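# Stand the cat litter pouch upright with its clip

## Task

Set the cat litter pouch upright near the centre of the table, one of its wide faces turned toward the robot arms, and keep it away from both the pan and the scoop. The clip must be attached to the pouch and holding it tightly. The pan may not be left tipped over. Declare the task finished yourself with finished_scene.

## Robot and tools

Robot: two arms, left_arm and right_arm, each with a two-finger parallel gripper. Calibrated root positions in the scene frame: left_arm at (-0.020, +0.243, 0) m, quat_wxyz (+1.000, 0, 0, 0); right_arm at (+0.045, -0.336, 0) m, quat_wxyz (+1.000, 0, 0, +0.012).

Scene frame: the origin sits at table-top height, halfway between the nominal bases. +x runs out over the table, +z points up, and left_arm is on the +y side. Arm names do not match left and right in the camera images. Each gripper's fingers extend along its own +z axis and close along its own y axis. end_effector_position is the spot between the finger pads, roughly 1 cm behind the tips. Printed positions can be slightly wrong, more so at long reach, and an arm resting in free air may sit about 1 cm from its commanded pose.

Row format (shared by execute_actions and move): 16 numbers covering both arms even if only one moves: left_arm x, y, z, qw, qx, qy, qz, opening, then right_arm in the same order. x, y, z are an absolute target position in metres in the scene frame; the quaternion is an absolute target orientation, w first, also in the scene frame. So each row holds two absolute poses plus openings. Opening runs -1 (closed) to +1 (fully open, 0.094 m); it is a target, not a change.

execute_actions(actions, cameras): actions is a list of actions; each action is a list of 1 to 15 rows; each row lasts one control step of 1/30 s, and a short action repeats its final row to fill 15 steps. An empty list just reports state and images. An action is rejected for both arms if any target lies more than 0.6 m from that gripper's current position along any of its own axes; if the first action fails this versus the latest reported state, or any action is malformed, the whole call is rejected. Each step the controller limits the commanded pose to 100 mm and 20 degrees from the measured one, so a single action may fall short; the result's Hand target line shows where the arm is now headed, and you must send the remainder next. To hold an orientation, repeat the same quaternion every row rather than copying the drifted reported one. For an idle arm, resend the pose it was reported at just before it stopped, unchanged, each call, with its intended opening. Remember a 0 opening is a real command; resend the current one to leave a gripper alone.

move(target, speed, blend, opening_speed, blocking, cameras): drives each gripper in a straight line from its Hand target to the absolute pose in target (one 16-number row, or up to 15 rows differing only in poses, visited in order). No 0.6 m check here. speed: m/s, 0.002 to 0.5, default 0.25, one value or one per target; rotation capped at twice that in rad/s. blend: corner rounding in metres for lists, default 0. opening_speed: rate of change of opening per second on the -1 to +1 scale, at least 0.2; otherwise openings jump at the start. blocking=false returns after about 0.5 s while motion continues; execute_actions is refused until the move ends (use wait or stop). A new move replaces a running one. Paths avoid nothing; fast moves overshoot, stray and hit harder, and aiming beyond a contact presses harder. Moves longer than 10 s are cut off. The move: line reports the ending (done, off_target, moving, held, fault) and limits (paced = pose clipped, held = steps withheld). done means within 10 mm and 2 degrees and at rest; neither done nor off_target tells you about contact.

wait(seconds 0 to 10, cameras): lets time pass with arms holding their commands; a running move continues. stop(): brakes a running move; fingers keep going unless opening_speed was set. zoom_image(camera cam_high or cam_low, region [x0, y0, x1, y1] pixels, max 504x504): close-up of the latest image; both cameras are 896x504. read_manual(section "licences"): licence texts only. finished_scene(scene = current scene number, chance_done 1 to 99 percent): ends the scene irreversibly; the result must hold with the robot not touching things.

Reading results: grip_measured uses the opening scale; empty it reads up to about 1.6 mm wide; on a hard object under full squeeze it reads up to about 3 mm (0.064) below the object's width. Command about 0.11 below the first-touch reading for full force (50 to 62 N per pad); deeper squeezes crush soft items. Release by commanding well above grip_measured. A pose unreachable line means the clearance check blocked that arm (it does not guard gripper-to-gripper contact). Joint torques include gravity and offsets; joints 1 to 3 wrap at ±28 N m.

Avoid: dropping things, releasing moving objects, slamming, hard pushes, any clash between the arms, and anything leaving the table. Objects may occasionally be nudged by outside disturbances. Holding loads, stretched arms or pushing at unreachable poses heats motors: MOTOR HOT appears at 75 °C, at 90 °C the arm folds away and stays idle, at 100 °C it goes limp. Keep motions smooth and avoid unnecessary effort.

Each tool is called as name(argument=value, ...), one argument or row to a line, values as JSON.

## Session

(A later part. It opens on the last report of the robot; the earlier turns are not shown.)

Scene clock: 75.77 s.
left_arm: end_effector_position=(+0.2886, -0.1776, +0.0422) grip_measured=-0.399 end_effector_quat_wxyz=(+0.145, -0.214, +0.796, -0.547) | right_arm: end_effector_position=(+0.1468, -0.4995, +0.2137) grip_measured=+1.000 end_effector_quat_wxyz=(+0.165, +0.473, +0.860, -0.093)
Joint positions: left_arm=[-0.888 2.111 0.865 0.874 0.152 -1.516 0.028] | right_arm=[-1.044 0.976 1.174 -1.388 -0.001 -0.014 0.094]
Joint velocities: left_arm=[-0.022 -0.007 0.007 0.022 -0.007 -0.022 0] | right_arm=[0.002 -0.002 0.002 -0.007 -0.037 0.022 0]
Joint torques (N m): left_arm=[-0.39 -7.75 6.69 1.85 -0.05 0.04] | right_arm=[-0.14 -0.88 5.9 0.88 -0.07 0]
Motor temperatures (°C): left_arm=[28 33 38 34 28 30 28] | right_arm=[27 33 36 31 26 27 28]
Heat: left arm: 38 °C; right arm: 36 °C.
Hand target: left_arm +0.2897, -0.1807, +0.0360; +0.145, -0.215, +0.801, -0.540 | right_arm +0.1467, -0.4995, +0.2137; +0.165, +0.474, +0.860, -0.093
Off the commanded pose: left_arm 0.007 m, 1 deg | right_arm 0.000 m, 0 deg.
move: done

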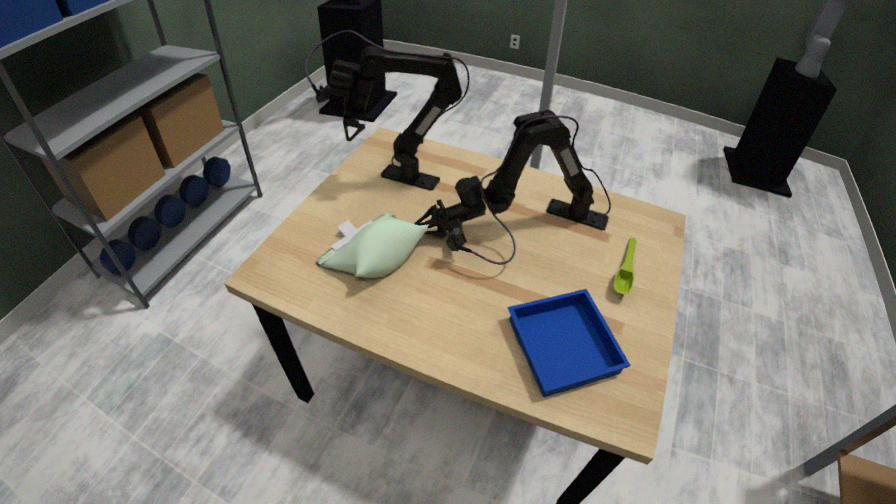

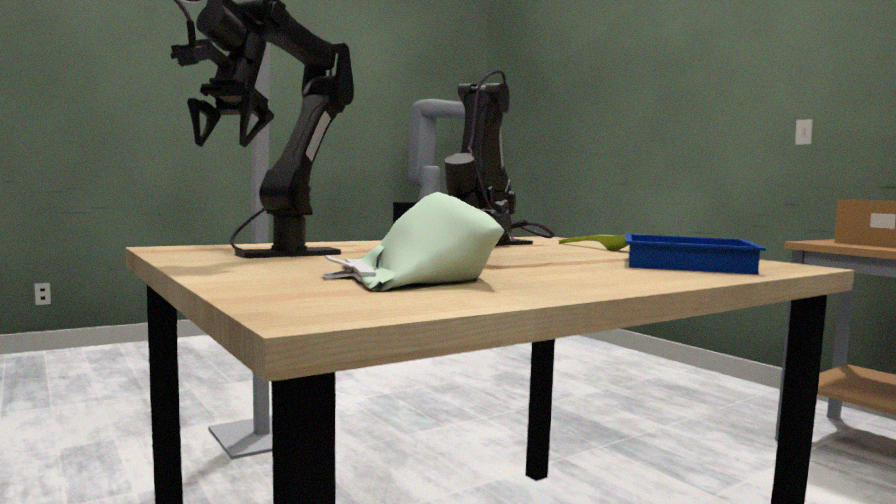

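move(
  target=[
    [0.290, -0.181, 0.036, 0.14473, -0.21457, 0.80079, -0.54014, -0.7, 0.1467, -0.4995, 0.2137, 0.165, 0.474, 0.860, -0.093, 1.0],
  ],
  speed=[0.04],
  opening_speed=0.3,
)

zoom_image(
  camera="cam_high",
  region=[390, 190, 470, 250],
)

Scene clock: 78.10 s.
left_arm: end_effector_position=(+0.2886, -0.1776, +0.0422) grip_measured=-0.699 end_effector_quat_wxyz=(+0.144, -0.214, +0.796, -0.547) | right_arm: end_effector_position=(+0.1468, -0.4995, +0.2137) grip_measured=+1.000 end_effector_quat_wxyz=(+0.165, +0.473, +0.860, -0.093)
Joint positions: left_arm=[-0.888 2.111 0.865 0.874 0.152 -1.516 0.014] | right_arm=[-1.044 0.976 1.174 -1.388 -0.001 -0.014 0.094]
Joint velocities: left_arm=[-0.007 -0.017 0.007 0.081 0.066 0.022 0] | right_arm=[0.007 -0.022 -0.032 -0.007 0.037 -0.051 0]
Joint torques (N m): left_arm=[-0.39 -7.83 7.01 1.83 -0.07 0.07] | right_arm=[-0.23 -0.76 5.79 0.81 -0.05 -0.03]
Motor temperatures (°C): left_arm=[28 34 38 34 28 30 28] | right_arm=[27 33 36 31 26 27 28]
Heat: left arm: 38 °C; right arm: 36 °C.
Hand target: left_arm +0.2898, -0.1807, +0.0361; +0.145, -0.215, +0.801, -0.540 | right_arm +0.1467, -0.4995, +0.2137; +0.165, +0.474, +0.860, -0.093
Off the commanded pose: left_arm 0.007 m, 1 deg | right_arm 0.000 m, 0 deg.
move: done

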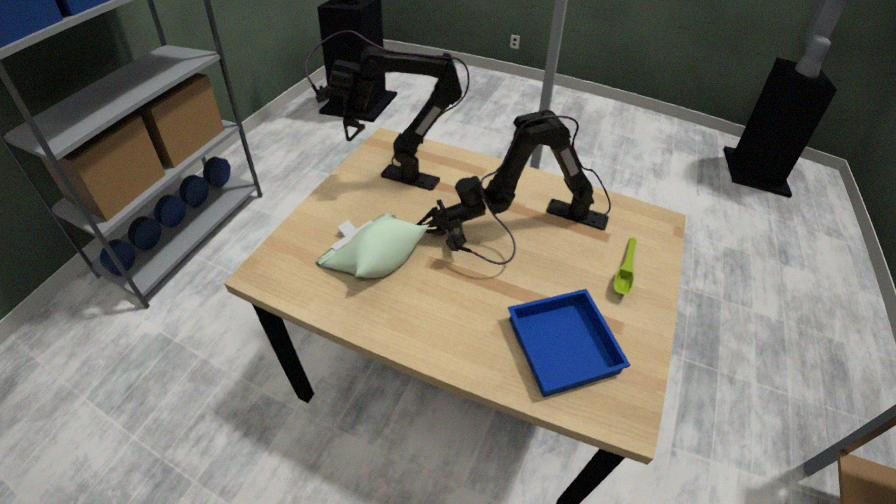

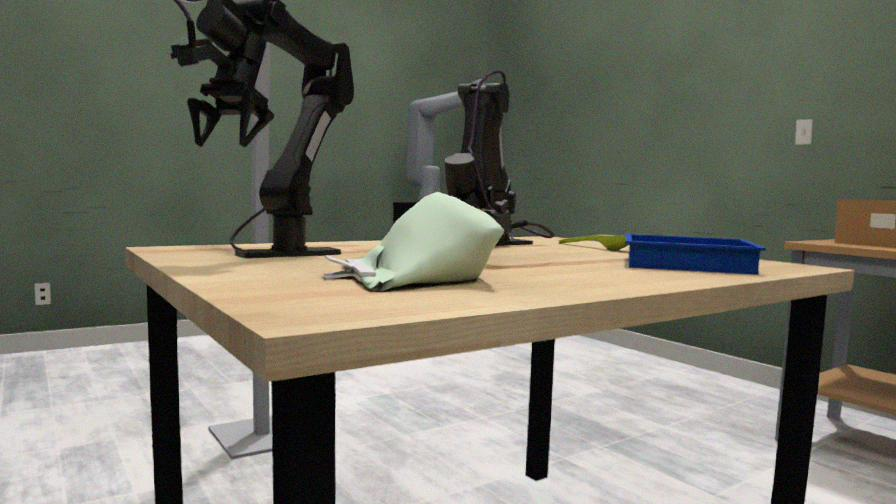

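Scaled by 6.300.

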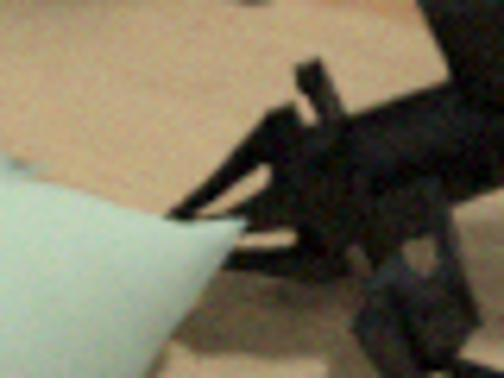

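move(
  target=[
    [0.260, -0.129, 0.040, 0.14473, -0.21457, 0.80079, -0.54014, -0.7, 0.1467, -0.4995, 0.2137, 0.165, 0.474, 0.860, -0.093, 1.0],
  ],
  speed=[0.06],
  cameras=[],
)

move(
  target=[
    [0.279, -0.110, 0.060, 0.14473, -0.21457, 0.80079, -0.54014, 0.35, 0.1467, -0.4995, 0.2137, 0.165, 0.474, 0.860, -0.093, 1.0],
  ],
  speed=[0.06],
)

zoom_image(
  camera="cam_high",
  region=[390, 190, 470, 250],
)

zoom_image(
  camera="cam_low",
  region=[420, 150, 560, 260],
)

Scene clock: 80.40 s.
left_arm: end_effector_position=(+0.2593, -0.1298, +0.0297) grip_measured=-0.699 end_effector_quat_wxyz=(+0.137, -0.222, +0.806, -0.531) | right_arm: end_effector_position=(+0.1468, -0.4995, +0.2137) grip_measured=+1.000 end_effector_quat_wxyz=(+0.165, +0.473, +0.860, -0.093)
Joint positions: left_arm=[-0.866 2.01 0.637 0.958 0.167 -1.514 0.014] | right_arm=[-1.044 0.976 1.174 -1.388 -0.001 -0.014 0.094]
Joint velocities: left_arm=[-0.002 0.007 0.012 -0.007 0.037 0.051 0] | right_arm=[-0.007 0.007 0.007 0.037 -0.007 -0.066 0]
Joint torques (N m): left_arm=[0.36 -10.25 3.75 2.12 0.09 0.15] | right_arm=[-0.18 -0.75 5.9 0.85 -0.07 0.01]
Motor temperatures (°C): left_arm=[28 35 38 35 28 30 28] | right_arm=[27 33 36 31 26 27 28]
Heat: left arm: 38 °C; right arm: 36 °C.
Hand target: left_arm +0.2604, -0.1289, +0.0406; +0.145, -0.215, +0.801, -0.540 | right_arm +0.1467, -0.4995, +0.2137; +0.165, +0.474, +0.860, -0.093
Off the commanded pose: left_arm 0.010 m, 2 deg | right_arm 0.000 m, 0 deg.
move: done
No camera images: "cameras" was empty.

Scene clock: 81.63 s.
left_arm: end_effector_position=(+0.2793, -0.1110, +0.0527) grip_measured=+0.349 end_effector_quat_wxyz=(+0.140, -0.222, +0.801, -0.538) | right_arm: end_effector_position=(+0.1468, -0.4995, +0.2137) grip_measured=+1.000 end_effector_quat_wxyz=(+0.165, +0.473, +0.860, -0.093)
Joint positions: left_arm=[-0.776 1.923 0.637 0.882 0.249 -1.481 0.063] | right_arm=[-1.044 0.976 1.174 -1.388 -0.001 -0.014 0.094]
Joint velocities: left_arm=[-0.012 -0.007 -0.002 -0.051 0.037 0.007 0.001] | right_arm=[-0.007 -0.002 0.022 -0.11 0.051 -0.066 0]
Joint torques (N m): left_arm=[0.24 -9.37 4.86 1.82 0.06 0.16] | right_arm=[-0.12 -0.75 5.86 0.79 -0.1 -0.01]
Motor temperatures (°C): left_arm=[28 35 37 35 28 30 28] | right_arm=[27 33 36 31 26 27 28]
Heat: left arm: 37 °C; right arm: 36 °C.
Hand target: left_arm +0.2793, -0.1108, +0.0601; +0.144, -0.215, +0.800, -0.541 | right_arm +0.1467, -0.4995, +0.2137; +0.165, +0.474, +0.860, -0.093
Off the commanded pose: left_arm 0.007 m, 1 deg | right_arm 0.000 m, 0 deg.
move: done

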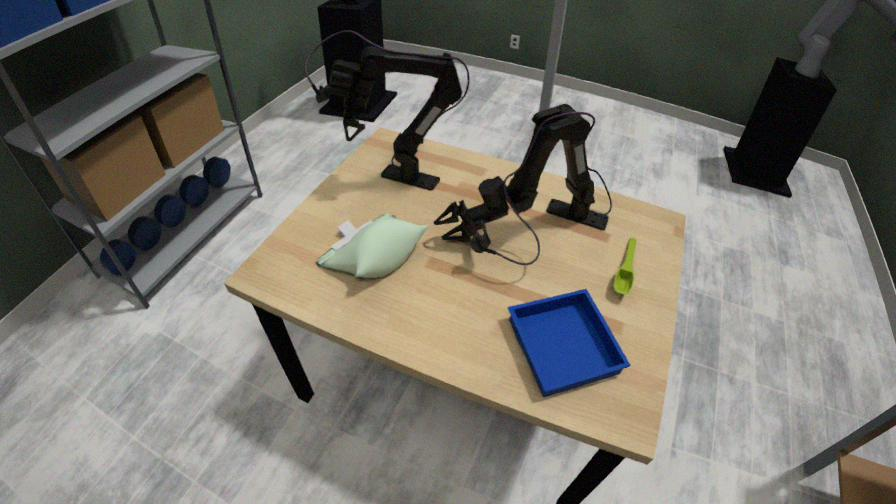

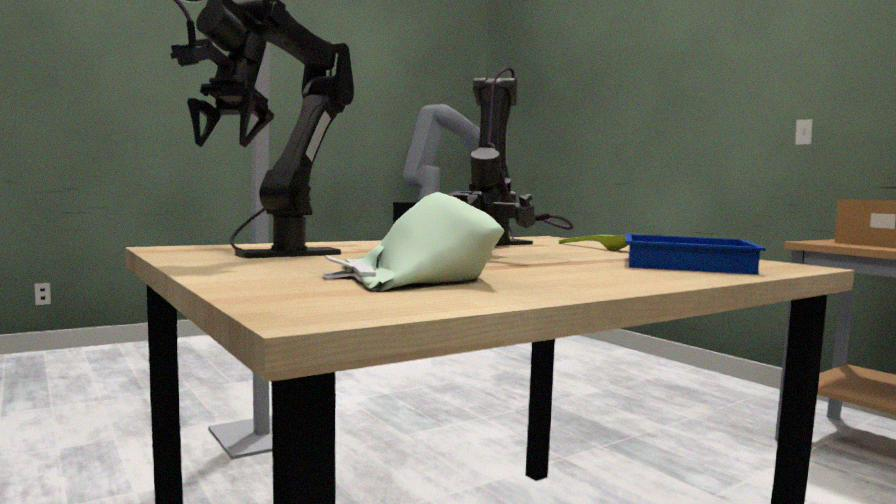

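Scaled by 6.300.

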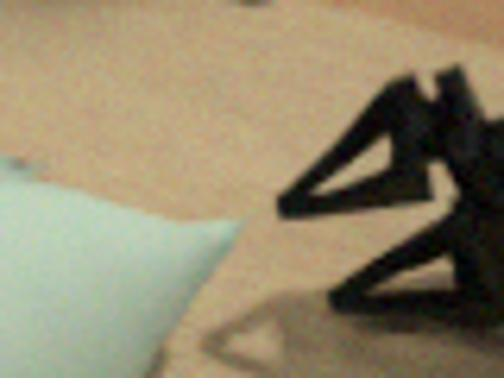

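Scaled by 3.600.

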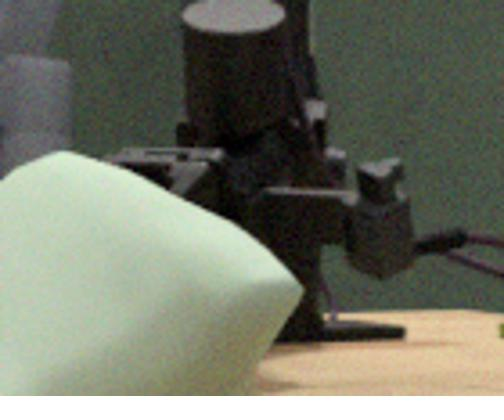

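move(
  target=[
    [0.280, -0.112, 0.071, 0.14473, -0.21457, 0.80079, -0.54014, 0.35, 0.1467, -0.4995, 0.2137, 0.165, 0.474, 0.860, -0.093, 1.0],
    [0.309, -0.162, 0.070, 0.14473, -0.21457, 0.80079, -0.54014, 0.35, 0.1467, -0.4995, 0.2137, 0.165, 0.474, 0.860, -0.093, 1.0],
  ],
  speed=[0.04, 0.04],
)

zoom_image(
  camera="cam_high",
  region=[390, 190, 470, 250],
)

Scene clock: 84.03 s.
left_arm: end_effector_position=(+0.3072, -0.1583, +0.0745) grip_measured=+0.349 end_effector_quat_wxyz=(+0.145, -0.213, +0.797, -0.546) | right_arm: end_effector_position=(+0.1468, -0.4995, +0.2137) grip_measured=+1.000 end_effector_quat_wxyz=(+0.165, +0.473, +0.860, -0.093)
Joint positions: left_arm=[-0.813 1.994 0.873 0.742 0.22 -1.485 0.063] | right_arm=[-1.044 0.976 1.174 -1.388 -0.001 -0.014 0.094]
Joint velocities: left_arm=[-0.017 -0.017 0.007 -0.007 -0.007 0.022 0.001] | right_arm=[-0.012 -0.007 -0.017 -0.037 0.022 0.007 0]
Joint torques (N m): left_arm=[-0.49 -7.08 7.53 1.83 -0.08 0.06] | right_arm=[-0.31 -0.66 5.91 0.85 -0.06 -0.04]
Motor temperatures (°C): left_arm=[28 35 38 35 28 30 28] | right_arm=[27 33 36 31 26 27 28]
Heat: left arm: 38 °C; right arm: 36 °C.
Hand target: left_arm +0.3087, -0.1620, +0.0692; +0.145, -0.214, +0.801, -0.540 | right_arm +0.1467, -0.4995, +0.2137; +0.165, +0.474, +0.860, -0.093
Off the commanded pose: left_arm 0.006 m, 1 deg | right_arm 0.000 m, 0 deg.
move: done

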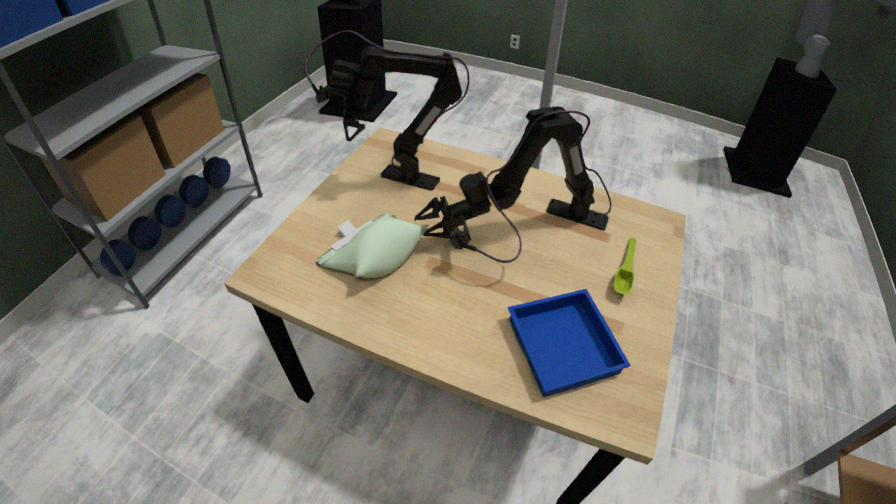

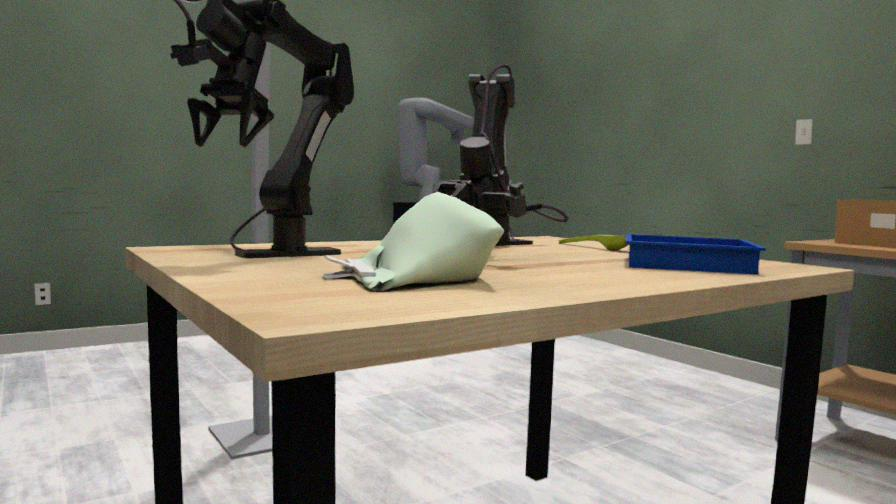

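Scaled by 6.300.

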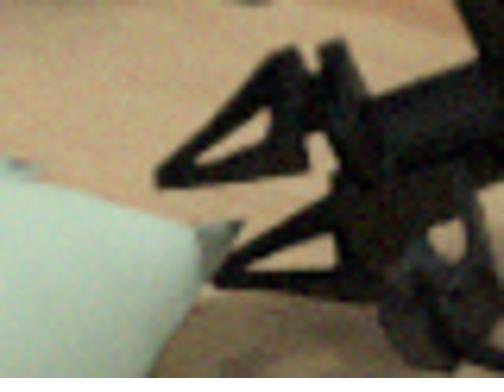

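move(
  target=[
    [0.312, -0.167, 0.058, 0.14473, -0.21457, 0.80079, -0.54014, 0.3, 0.1467, -0.4995, 0.2137, 0.165, 0.474, 0.860, -0.093, 1.0],
  ],
  speed=[0.04],
)

zoom_image(
  camera="cam_high",
  region=[390, 190, 470, 250],
)

Scene clock: 85.13 s.
left_arm: end_effector_position=(+0.3081, -0.1617, +0.0575) grip_measured=+0.301 end_effector_quat_wxyz=(+0.139, -0.217, +0.803, -0.537) | right_arm: end_effector_position=(+0.1468, -0.4995, +0.2137) grip_measured=+1.000 end_effector_quat_wxyz=(+0.165, +0.473, +0.860, -0.093)
Joint positions: left_arm=[-0.817 2.045 0.89 0.751 0.218 -1.488 0.061] | right_arm=[-1.044 0.976 1.174 -1.388 -0.001 -0.014 0.094]
Joint velocities: left_arm=[-0.012 -0.002 -0.007 -0.037 0.007 0.051 -0.001] | right_arm=[0.022 -0.002 -0.007 -0.066 -0.051 -0.051 0]
Joint torques (N m): left_arm=[-0.49 -7.64 7.24 2.09 -0.06 0.01] | right_arm=[-0.03 -0.66 5.87 0.8 -0.05 -0.03]
Motor temperatures (°C): left_arm=[28 35 38 35 28 30 28] | right_arm=[27 33 36 31 26 27 28]
Heat: left arm: 38 °C; right arm: 36 °C.
Hand target: left_arm +0.3115, -0.1667, +0.0578; +0.145, -0.215, +0.801, -0.540 | right_arm +0.1467, -0.4995, +0.2137; +0.165, +0.474, +0.860, -0.093
Off the commanded pose: left_arm 0.007 m, 1 deg | right_arm 0.000 m, 0 deg.
move: done

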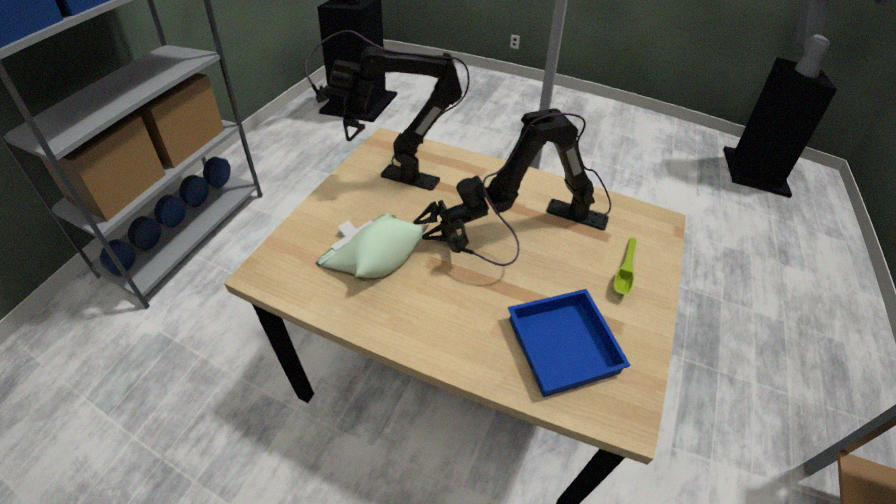

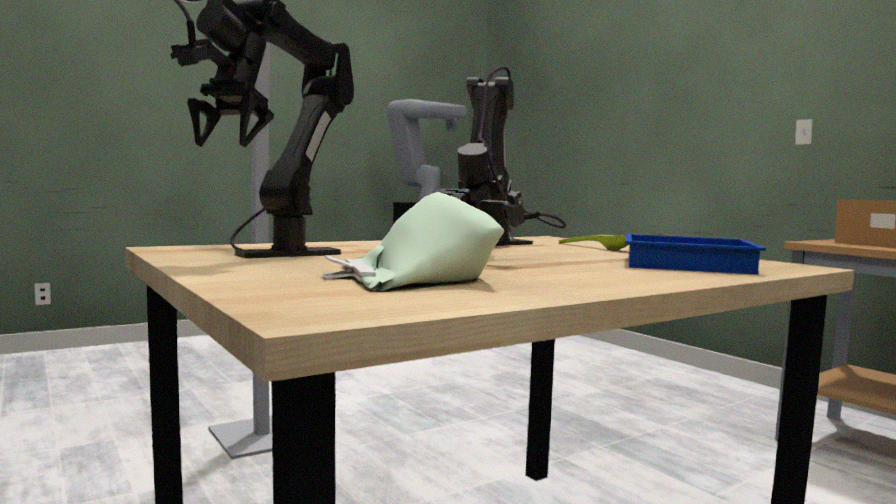

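Scaled by 6.300.

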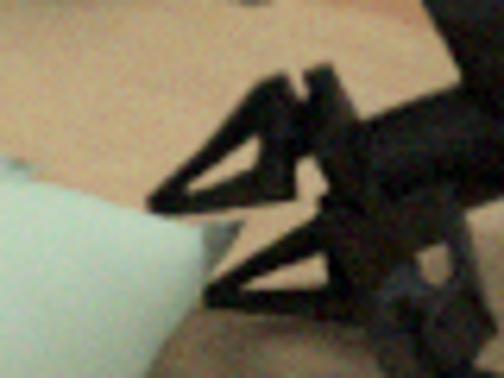

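move(
  target=[
    [0.312, -0.167, 0.060, 0.14473, -0.21457, 0.80079, -0.54014, -0.3, 0.1467, -0.4995, 0.2137, 0.165, 0.474, 0.860, -0.093, 1.0],
  ],
  speed=[0.04],
  opening_speed=0.4,
)

zoom_image(
  camera="cam_high",
  region=[390, 190, 470, 250],
)

Scene clock: 87.23 s.
left_arm: end_effector_position=(+0.3098, -0.1642, +0.0626) grip_measured=-0.299 end_effector_quat_wxyz=(+0.143, -0.214, +0.799, -0.544) | right_arm: end_effector_position=(+0.1468, -0.4995, +0.2137) grip_measured=+1.000 end_effector_quat_wxyz=(+0.165, +0.473, +0.860, -0.093)
Joint positions: left_arm=[-0.818 2.045 0.897 0.762 0.218 -1.488 0.033] | right_arm=[-1.044 0.976 1.174 -1.388 -0.001 -0.014 0.094]
Joint velocities: left_arm=[-0.007 -0.012 -0.002 0.037 -0.037 0.007 0] | right_arm=[-0.002 0.002 0.002 -0.11 0.007 0.007 0]
Joint torques (N m): left_arm=[-0.34 -8.14 7.13 1.98 -0.11 0.02] | right_arm=[-0.05 -0.58 5.85 0.84 -0.02 0]
Motor temperatures (°C): left_arm=[28 35 38 35 28 30 28] | right_arm=[27 33 36 31 26 27 28]
Heat: left arm: 38 °C; right arm: 36 °C.
Hand target: left_arm +0.3120, -0.1669, +0.0599; +0.145, -0.214, +0.801, -0.540 | right_arm +0.1467, -0.4995, +0.2137; +0.165, +0.474, +0.860, -0.093
Off the commanded pose: left_arm 0.004 m, 1 deg | right_arm 0.000 m, 0 deg.
move: done

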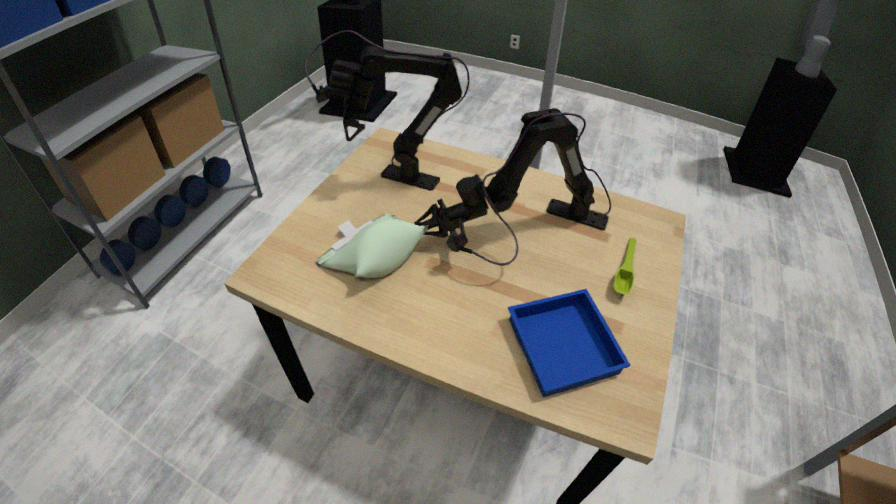

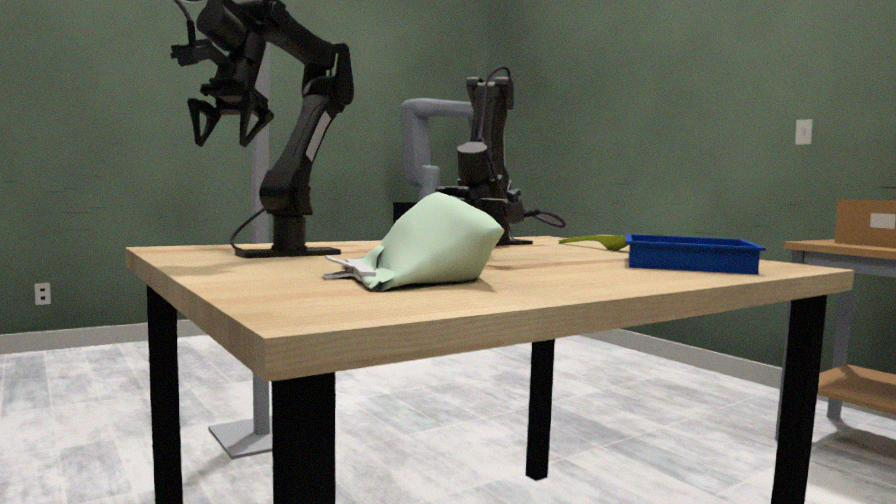

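Scaled by 6.300.

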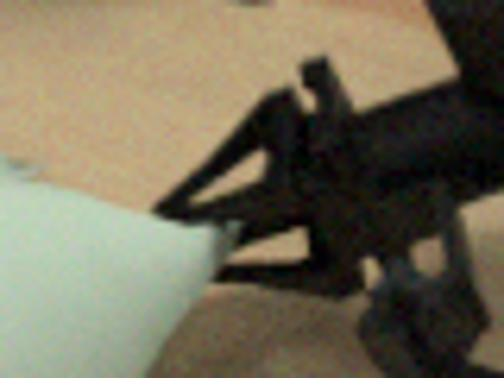

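move(
  target=[
    [0.312, -0.167, 0.060, 0.14473, -0.21457, 0.80079, -0.54014, -0.7, 0.1467, -0.4995, 0.2137, 0.165, 0.474, 0.860, -0.093, 1.0],
  ],
  speed=[0.04],
  opening_speed=0.3,
)

zoom_image(
  camera="cam_high",
  region=[390, 190, 470, 250],
)

Scene clock: 88.87 s.
left_arm: end_effector_position=(+0.3091, -0.1666, +0.0664) grip_measured=-0.698 end_effector_quat_wxyz=(+0.144, -0.210, +0.795, -0.550) | right_arm: end_effector_position=(+0.1468, -0.4995, +0.2137) grip_measured=+1.000 end_effector_quat_wxyz=(+0.165, +0.473, +0.860, -0.093)
Joint positions: left_arm=[-0.822 2.045 0.897 0.778 0.22 -1.488 0.014] | right_arm=[-1.044 0.976 1.174 -1.388 -0.001 -0.014 0.094]
Joint velocities: left_arm=[-0.012 0.002 0.017 0.037 0.037 -0.037 0.001] | right_arm=[0.002 0.007 0.002 -0.007 -0.022 0.022 0]
Joint torques (N m): left_arm=[-0.13 -8.09 6.91 1.75 -0.11 0.05] | right_arm=[-0.32 -0.9 6 0.85 -0.05 -0.07]
Motor temperatures (°C): left_arm=[28 36 38 35 28 30 28] | right_arm=[27 33 36 31 26 27 28]
Heat: left arm: 38 °C; right arm: 36 °C.
Hand target: left_arm +0.3117, -0.1668, +0.0600; +0.145, -0.214, +0.801, -0.540 | right_arm +0.1467, -0.4995, +0.2137; +0.165, +0.474, +0.860, -0.093
Off the commanded pose: left_arm 0.007 m, 1 deg | right_arm 0.000 m, 0 deg.
move: done

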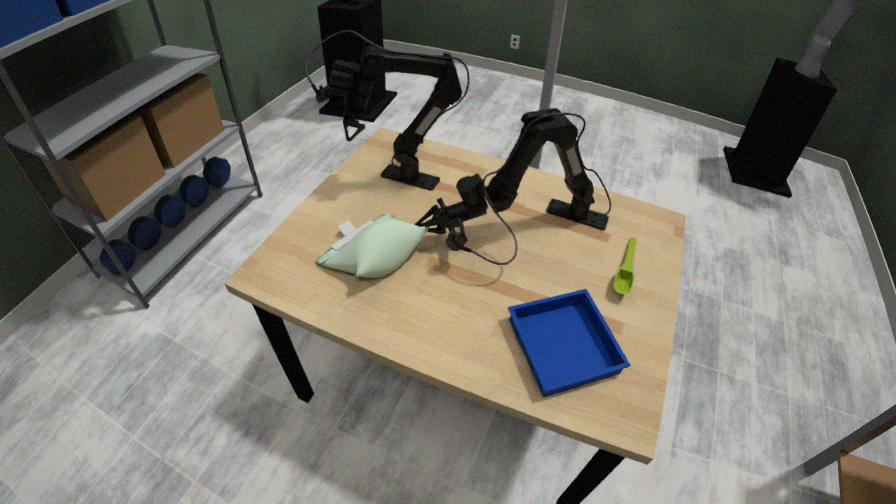

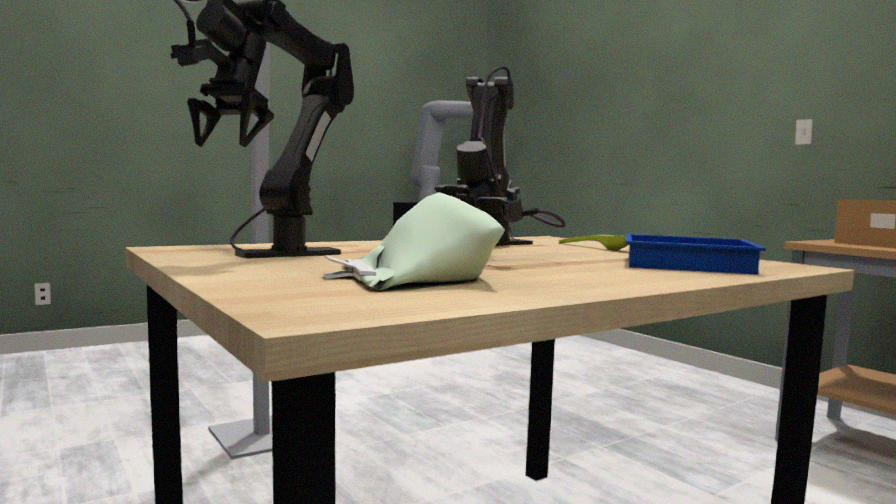

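Scaled by 6.300.

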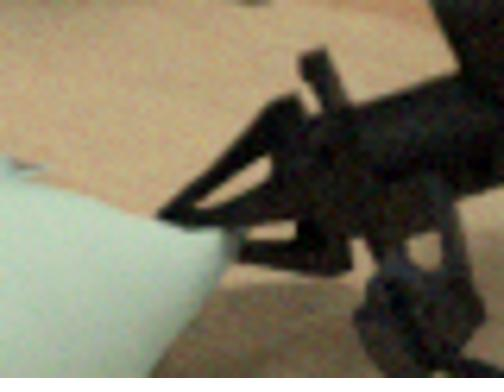

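move(
  target=[
    [0.312, -0.167, 0.063, 0.14473, -0.21457, 0.80079, -0.54014, -0.95, 0.1467, -0.4995, 0.2137, 0.165, 0.474, 0.860, -0.093, 1.0],
  ],
  speed=[0.04],
  opening_speed=0.3,
)

zoom_image(
  camera="cam_high",
  region=[390, 190, 470, 250],
)

Scene clock: 90.10 s.
left_arm: end_effector_position=(+0.3077, -0.1670, +0.0651) grip_measured=-0.948 end_effector_quat_wxyz=(+0.141, -0.209, +0.797, -0.549) | right_arm: end_effector_position=(+0.1468, -0.4995, +0.2137) grip_measured=+1.000 end_effector_quat_wxyz=(+0.165, +0.473, +0.860, -0.093)
Joint positions: left_arm=[-0.823 2.045 0.897 0.773 0.223 -1.488 0.002] | right_arm=[-1.044 0.976 1.174 -1.388 -0.001 -0.014 0.094]
Joint velocities: left_arm=[-0.022 0.007 0.007 0.022 -0.066 -0.051 0.013] | right_arm=[-0.002 0.002 -0.002 0.066 -0.051 0.037 0]
Joint torques (N m): left_arm=[0.1 -8.81 7.01 1.69 -0.13 0.06] | right_arm=[-0.25 -0.75 5.97 0.83 -0.06 -0.06]
Motor temperatures (°C): left_arm=[28 36 38 35 28 30 28] | right_arm=[27 33 36 31 26 27 28]
Heat: left arm: 38 °C; right arm: 36 °C.
Hand target: left_arm +0.3119, -0.1668, +0.0631; +0.145, -0.215, +0.800, -0.541 | right_arm +0.1467, -0.4995, +0.2137; +0.165, +0.474, +0.860, -0.093
Off the commanded pose: left_arm 0.005 m, 1 deg | right_arm 0.000 m, 0 deg.
move: done

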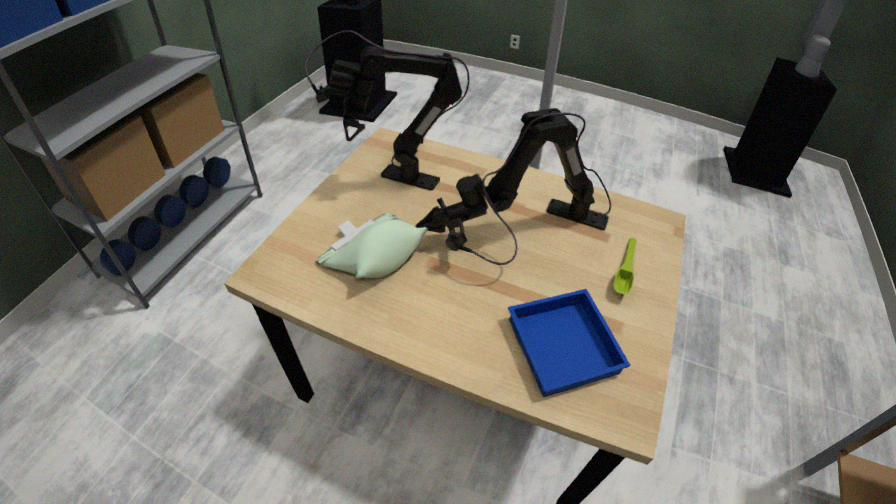

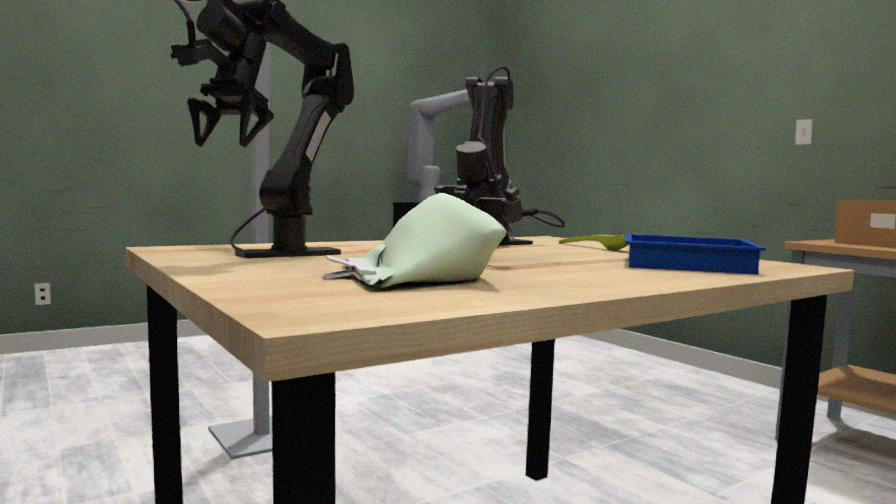

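Scaled by 6.300.

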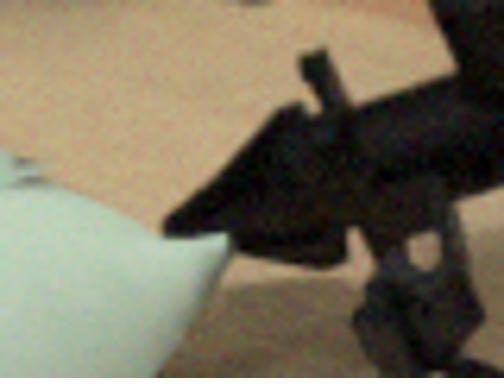

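move(
  target=[
    [0.282, -0.115, 0.063, 0.14473, -0.21457, 0.80079, -0.54014, -0.95, 0.1467, -0.4995, 0.2137, 0.165, 0.474, 0.860, -0.093, 1.0],
  ],
  speed=[0.06],
)

move(
  target=[
    [0.297, -0.1185, 0.060, 0.14473, -0.21457, 0.80079, -0.54014, 0.35, 0.1467, -0.4995, 0.2137, 0.165, 0.474, 0.860, -0.093, 1.0],
  ],
  speed=[0.06],
)

zoom_image(
  camera="cam_high",
  region=[390, 190, 470, 250],
)

Scene clock: 91.90 s.
left_arm: end_effector_position=(+0.2821, -0.1163, +0.0530) grip_measured=-0.949 end_effector_quat_wxyz=(+0.137, -0.224, +0.805, -0.532) | right_arm: end_effector_position=(+0.1468, -0.4995, +0.2137) grip_measured=+1.000 end_effector_quat_wxyz=(+0.165, +0.473, +0.860, -0.093)
Joint positions: left_arm=[-0.782 1.923 0.672 0.829 0.244 -1.482 0.002] | right_arm=[-1.044 0.976 1.174 -1.388 -0.001 -0.014 0.094]
Joint velocities: left_arm=[0.017 -0.012 0.002 0.007 -0.066 -0.066 0.001] | right_arm=[0.002 -0.012 -0.002 0.007 -0.051 -0.066 0]
Joint torques (N m): left_arm=[0.5 -9.92 4.44 2.05 0.14 0.11] | right_arm=[-0.23 -0.73 5.82 0.85 -0.06 -0.01]
Motor temperatures (°C): left_arm=[28 36 38 35 28 30 28] | right_arm=[27 33 36 31 26 27 28]
Heat: left arm: 38 °C; right arm: 36 °C.
Hand target: left_arm +0.2824, -0.1149, +0.0636; +0.145, -0.215, +0.800, -0.541 | right_arm +0.1467, -0.4995, +0.2137; +0.165, +0.474, +0.860, -0.093
Off the commanded pose: left_arm 0.010 m, 2 deg | right_arm 0.000 m, 0 deg.
move: done

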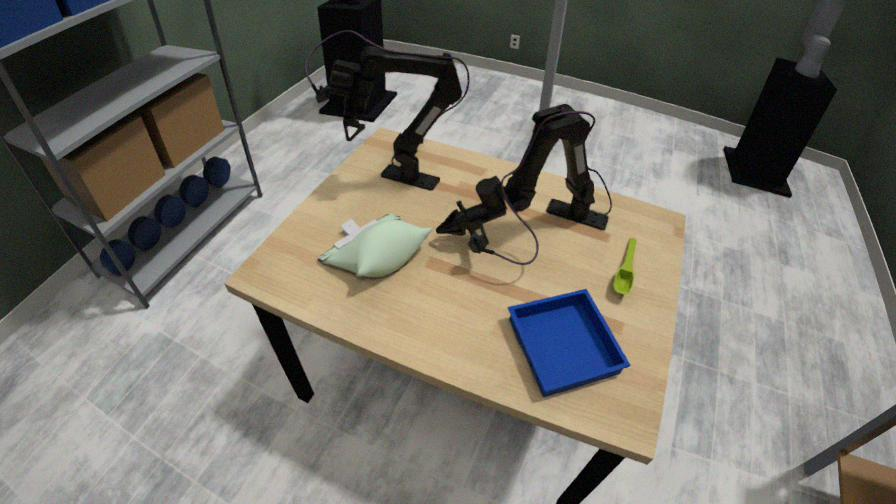

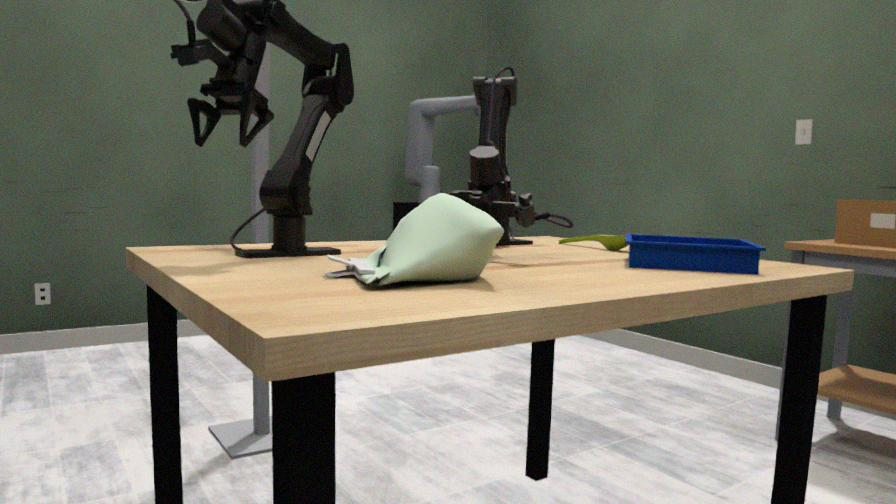

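Scene clock: 92.90 s.
left_arm: end_effector_position=(+0.2931, -0.1165, +0.0613) grip_measured=+0.349 end_effector_quat_wxyz=(+0.142, -0.220, +0.800, -0.541) | right_arm: end_effector_position=(+0.1468, -0.4995, +0.2137) grip_measured=+1.000 end_effector_quat_wxyz=(+0.165, +0.473, +0.860, -0.093)
Joint positions: left_arm=[-0.757 1.927 0.699 0.829 0.267 -1.471 0.063] | right_arm=[-1.044 0.976 1.174 -1.388 -0.001 -0.014 0.094]
Joint velocities: left_arm=[0.012 -0.002 -0.002 -0.007 -0.007 -0.022 0] | right_arm=[-0.007 0.002 -0.012 0.022 0.007 -0.095 0]
Joint torques (N m): left_arm=[0.38 -6.63 6.5 2.05 0.12 0.12] | right_arm=[-0.21 -0.87 6.02 0.85 -0.09 -0.02]
Motor temperatures (°C): left_arm=[28 36 38 35 28 30 28] | right_arm=[27 33 36 31 26 27 28]
Heat: left arm: 38 °C; right arm: 36 °C.
Hand target: left_arm +0.2969, -0.1187, +0.0599; +0.144, -0.215, +0.801, -0.540 | right_arm +0.1467, -0.4995, +0.2137; +0.165, +0.474, +0.860, -0.093
Off the commanded pose: left_arm 0.005 m, 1 deg | right_arm 0.000 m, 0 deg.
move: done

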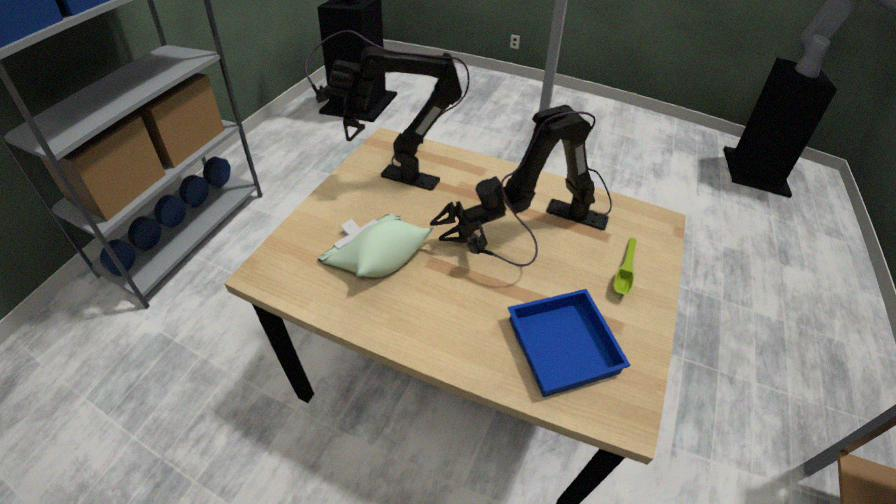

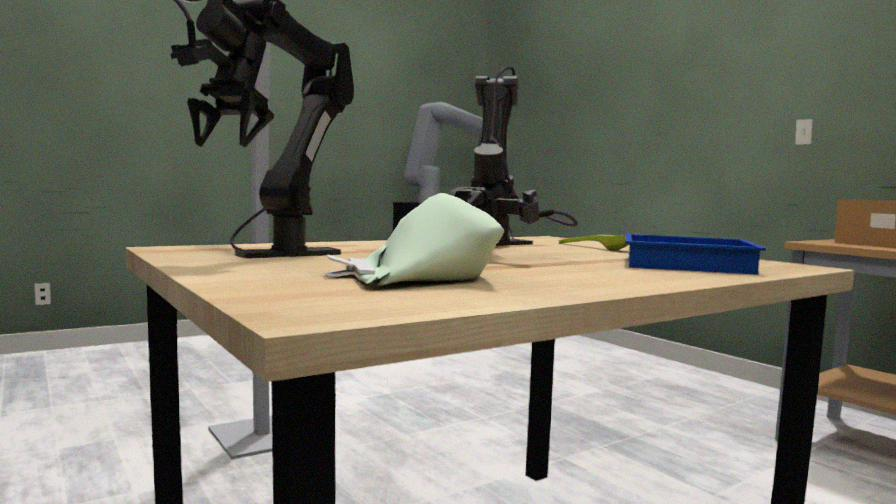

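Scaled by 6.300.

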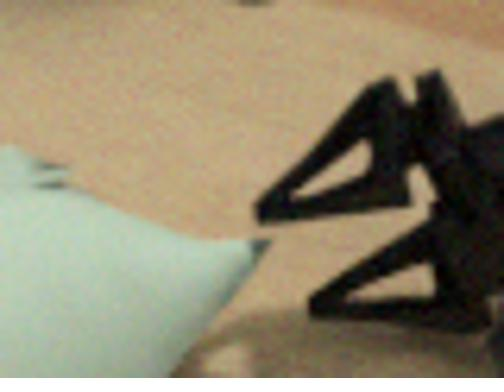

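move(
  target=[
    [0.315, -0.161, 0.058, 0.14473, -0.21457, 0.80079, -0.54014, 0.35, 0.1467, -0.4995, 0.2137, 0.165, 0.474, 0.860, -0.093, 1.0],
  ],
  speed=[0.04],
)

zoom_image(
  camera="cam_high",
  region=[390, 190, 470, 250],
)

zoom_image(
  camera="cam_low",
  region=[320, 180, 520, 300],
)

Scene clock: 95.20 s.
left_arm: end_effector_position=(+0.3127, -0.1578, +0.0634) grip_measured=+0.349 end_effector_quat_wxyz=(+0.145, -0.212, +0.797, -0.547) | right_arm: end_effector_position=(+0.1468, -0.4995, +0.2137) grip_measured=+1.000 end_effector_quat_wxyz=(+0.165, +0.473, +0.860, -0.093)
Joint positions: left_arm=[-0.8 2.04 0.881 0.781 0.234 -1.48 0.063] | right_arm=[-1.044 0.976 1.174 -1.388 -0.001 -0.014 0.094]
Joint velocities: left_arm=[-0.012 0.017 -0.002 -0.037 -0.022 0.037 -0.001] | right_arm=[-0.022 -0.007 0.012 -0.051 -0.022 -0.037 0]
Joint torques (N m): left_arm=[-0.27 -7.53 7.53 1.87 -0.07 0.06] | right_arm=[-0.08 -1.13 5.94 0.83 -0.09 -0.05]
Motor temperatures (°C): left_arm=[28 36 38 35 28 30 28] | right_arm=[27 33 36 31 26 27 28]
Heat: left arm: 38 °C; right arm: 36 °C.
Hand target: left_arm +0.3145, -0.1609, +0.0574; +0.145, -0.214, +0.801, -0.540 | right_arm +0.1467, -0.4995, +0.2137; +0.165, +0.474, +0.860, -0.093
Off the commanded pose: left_arm 0.007 m, 1 deg | right_arm 0.000 m, 0 deg.
move: done

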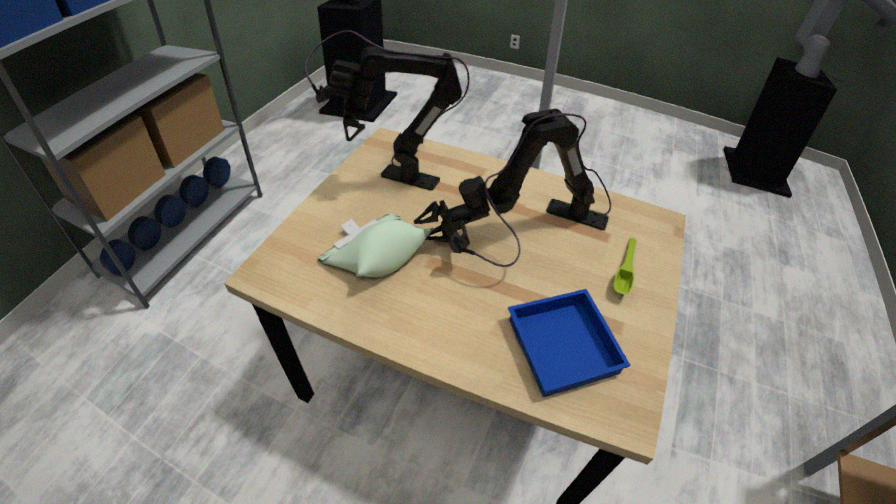

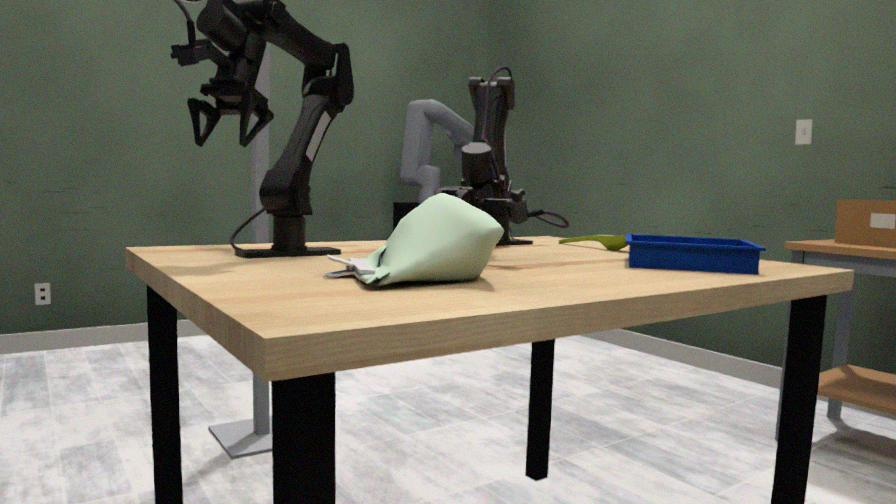

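Scaled by 6.300.

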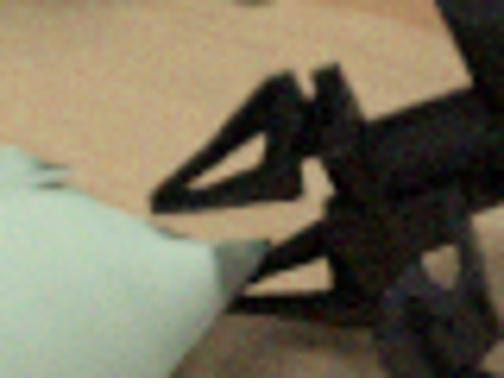

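Scaled by 2.520.

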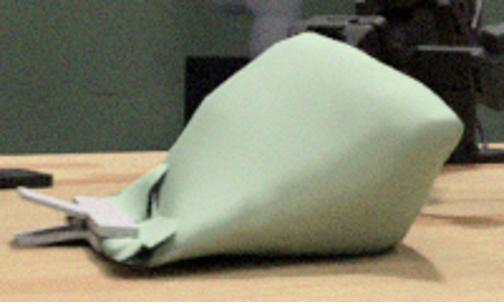

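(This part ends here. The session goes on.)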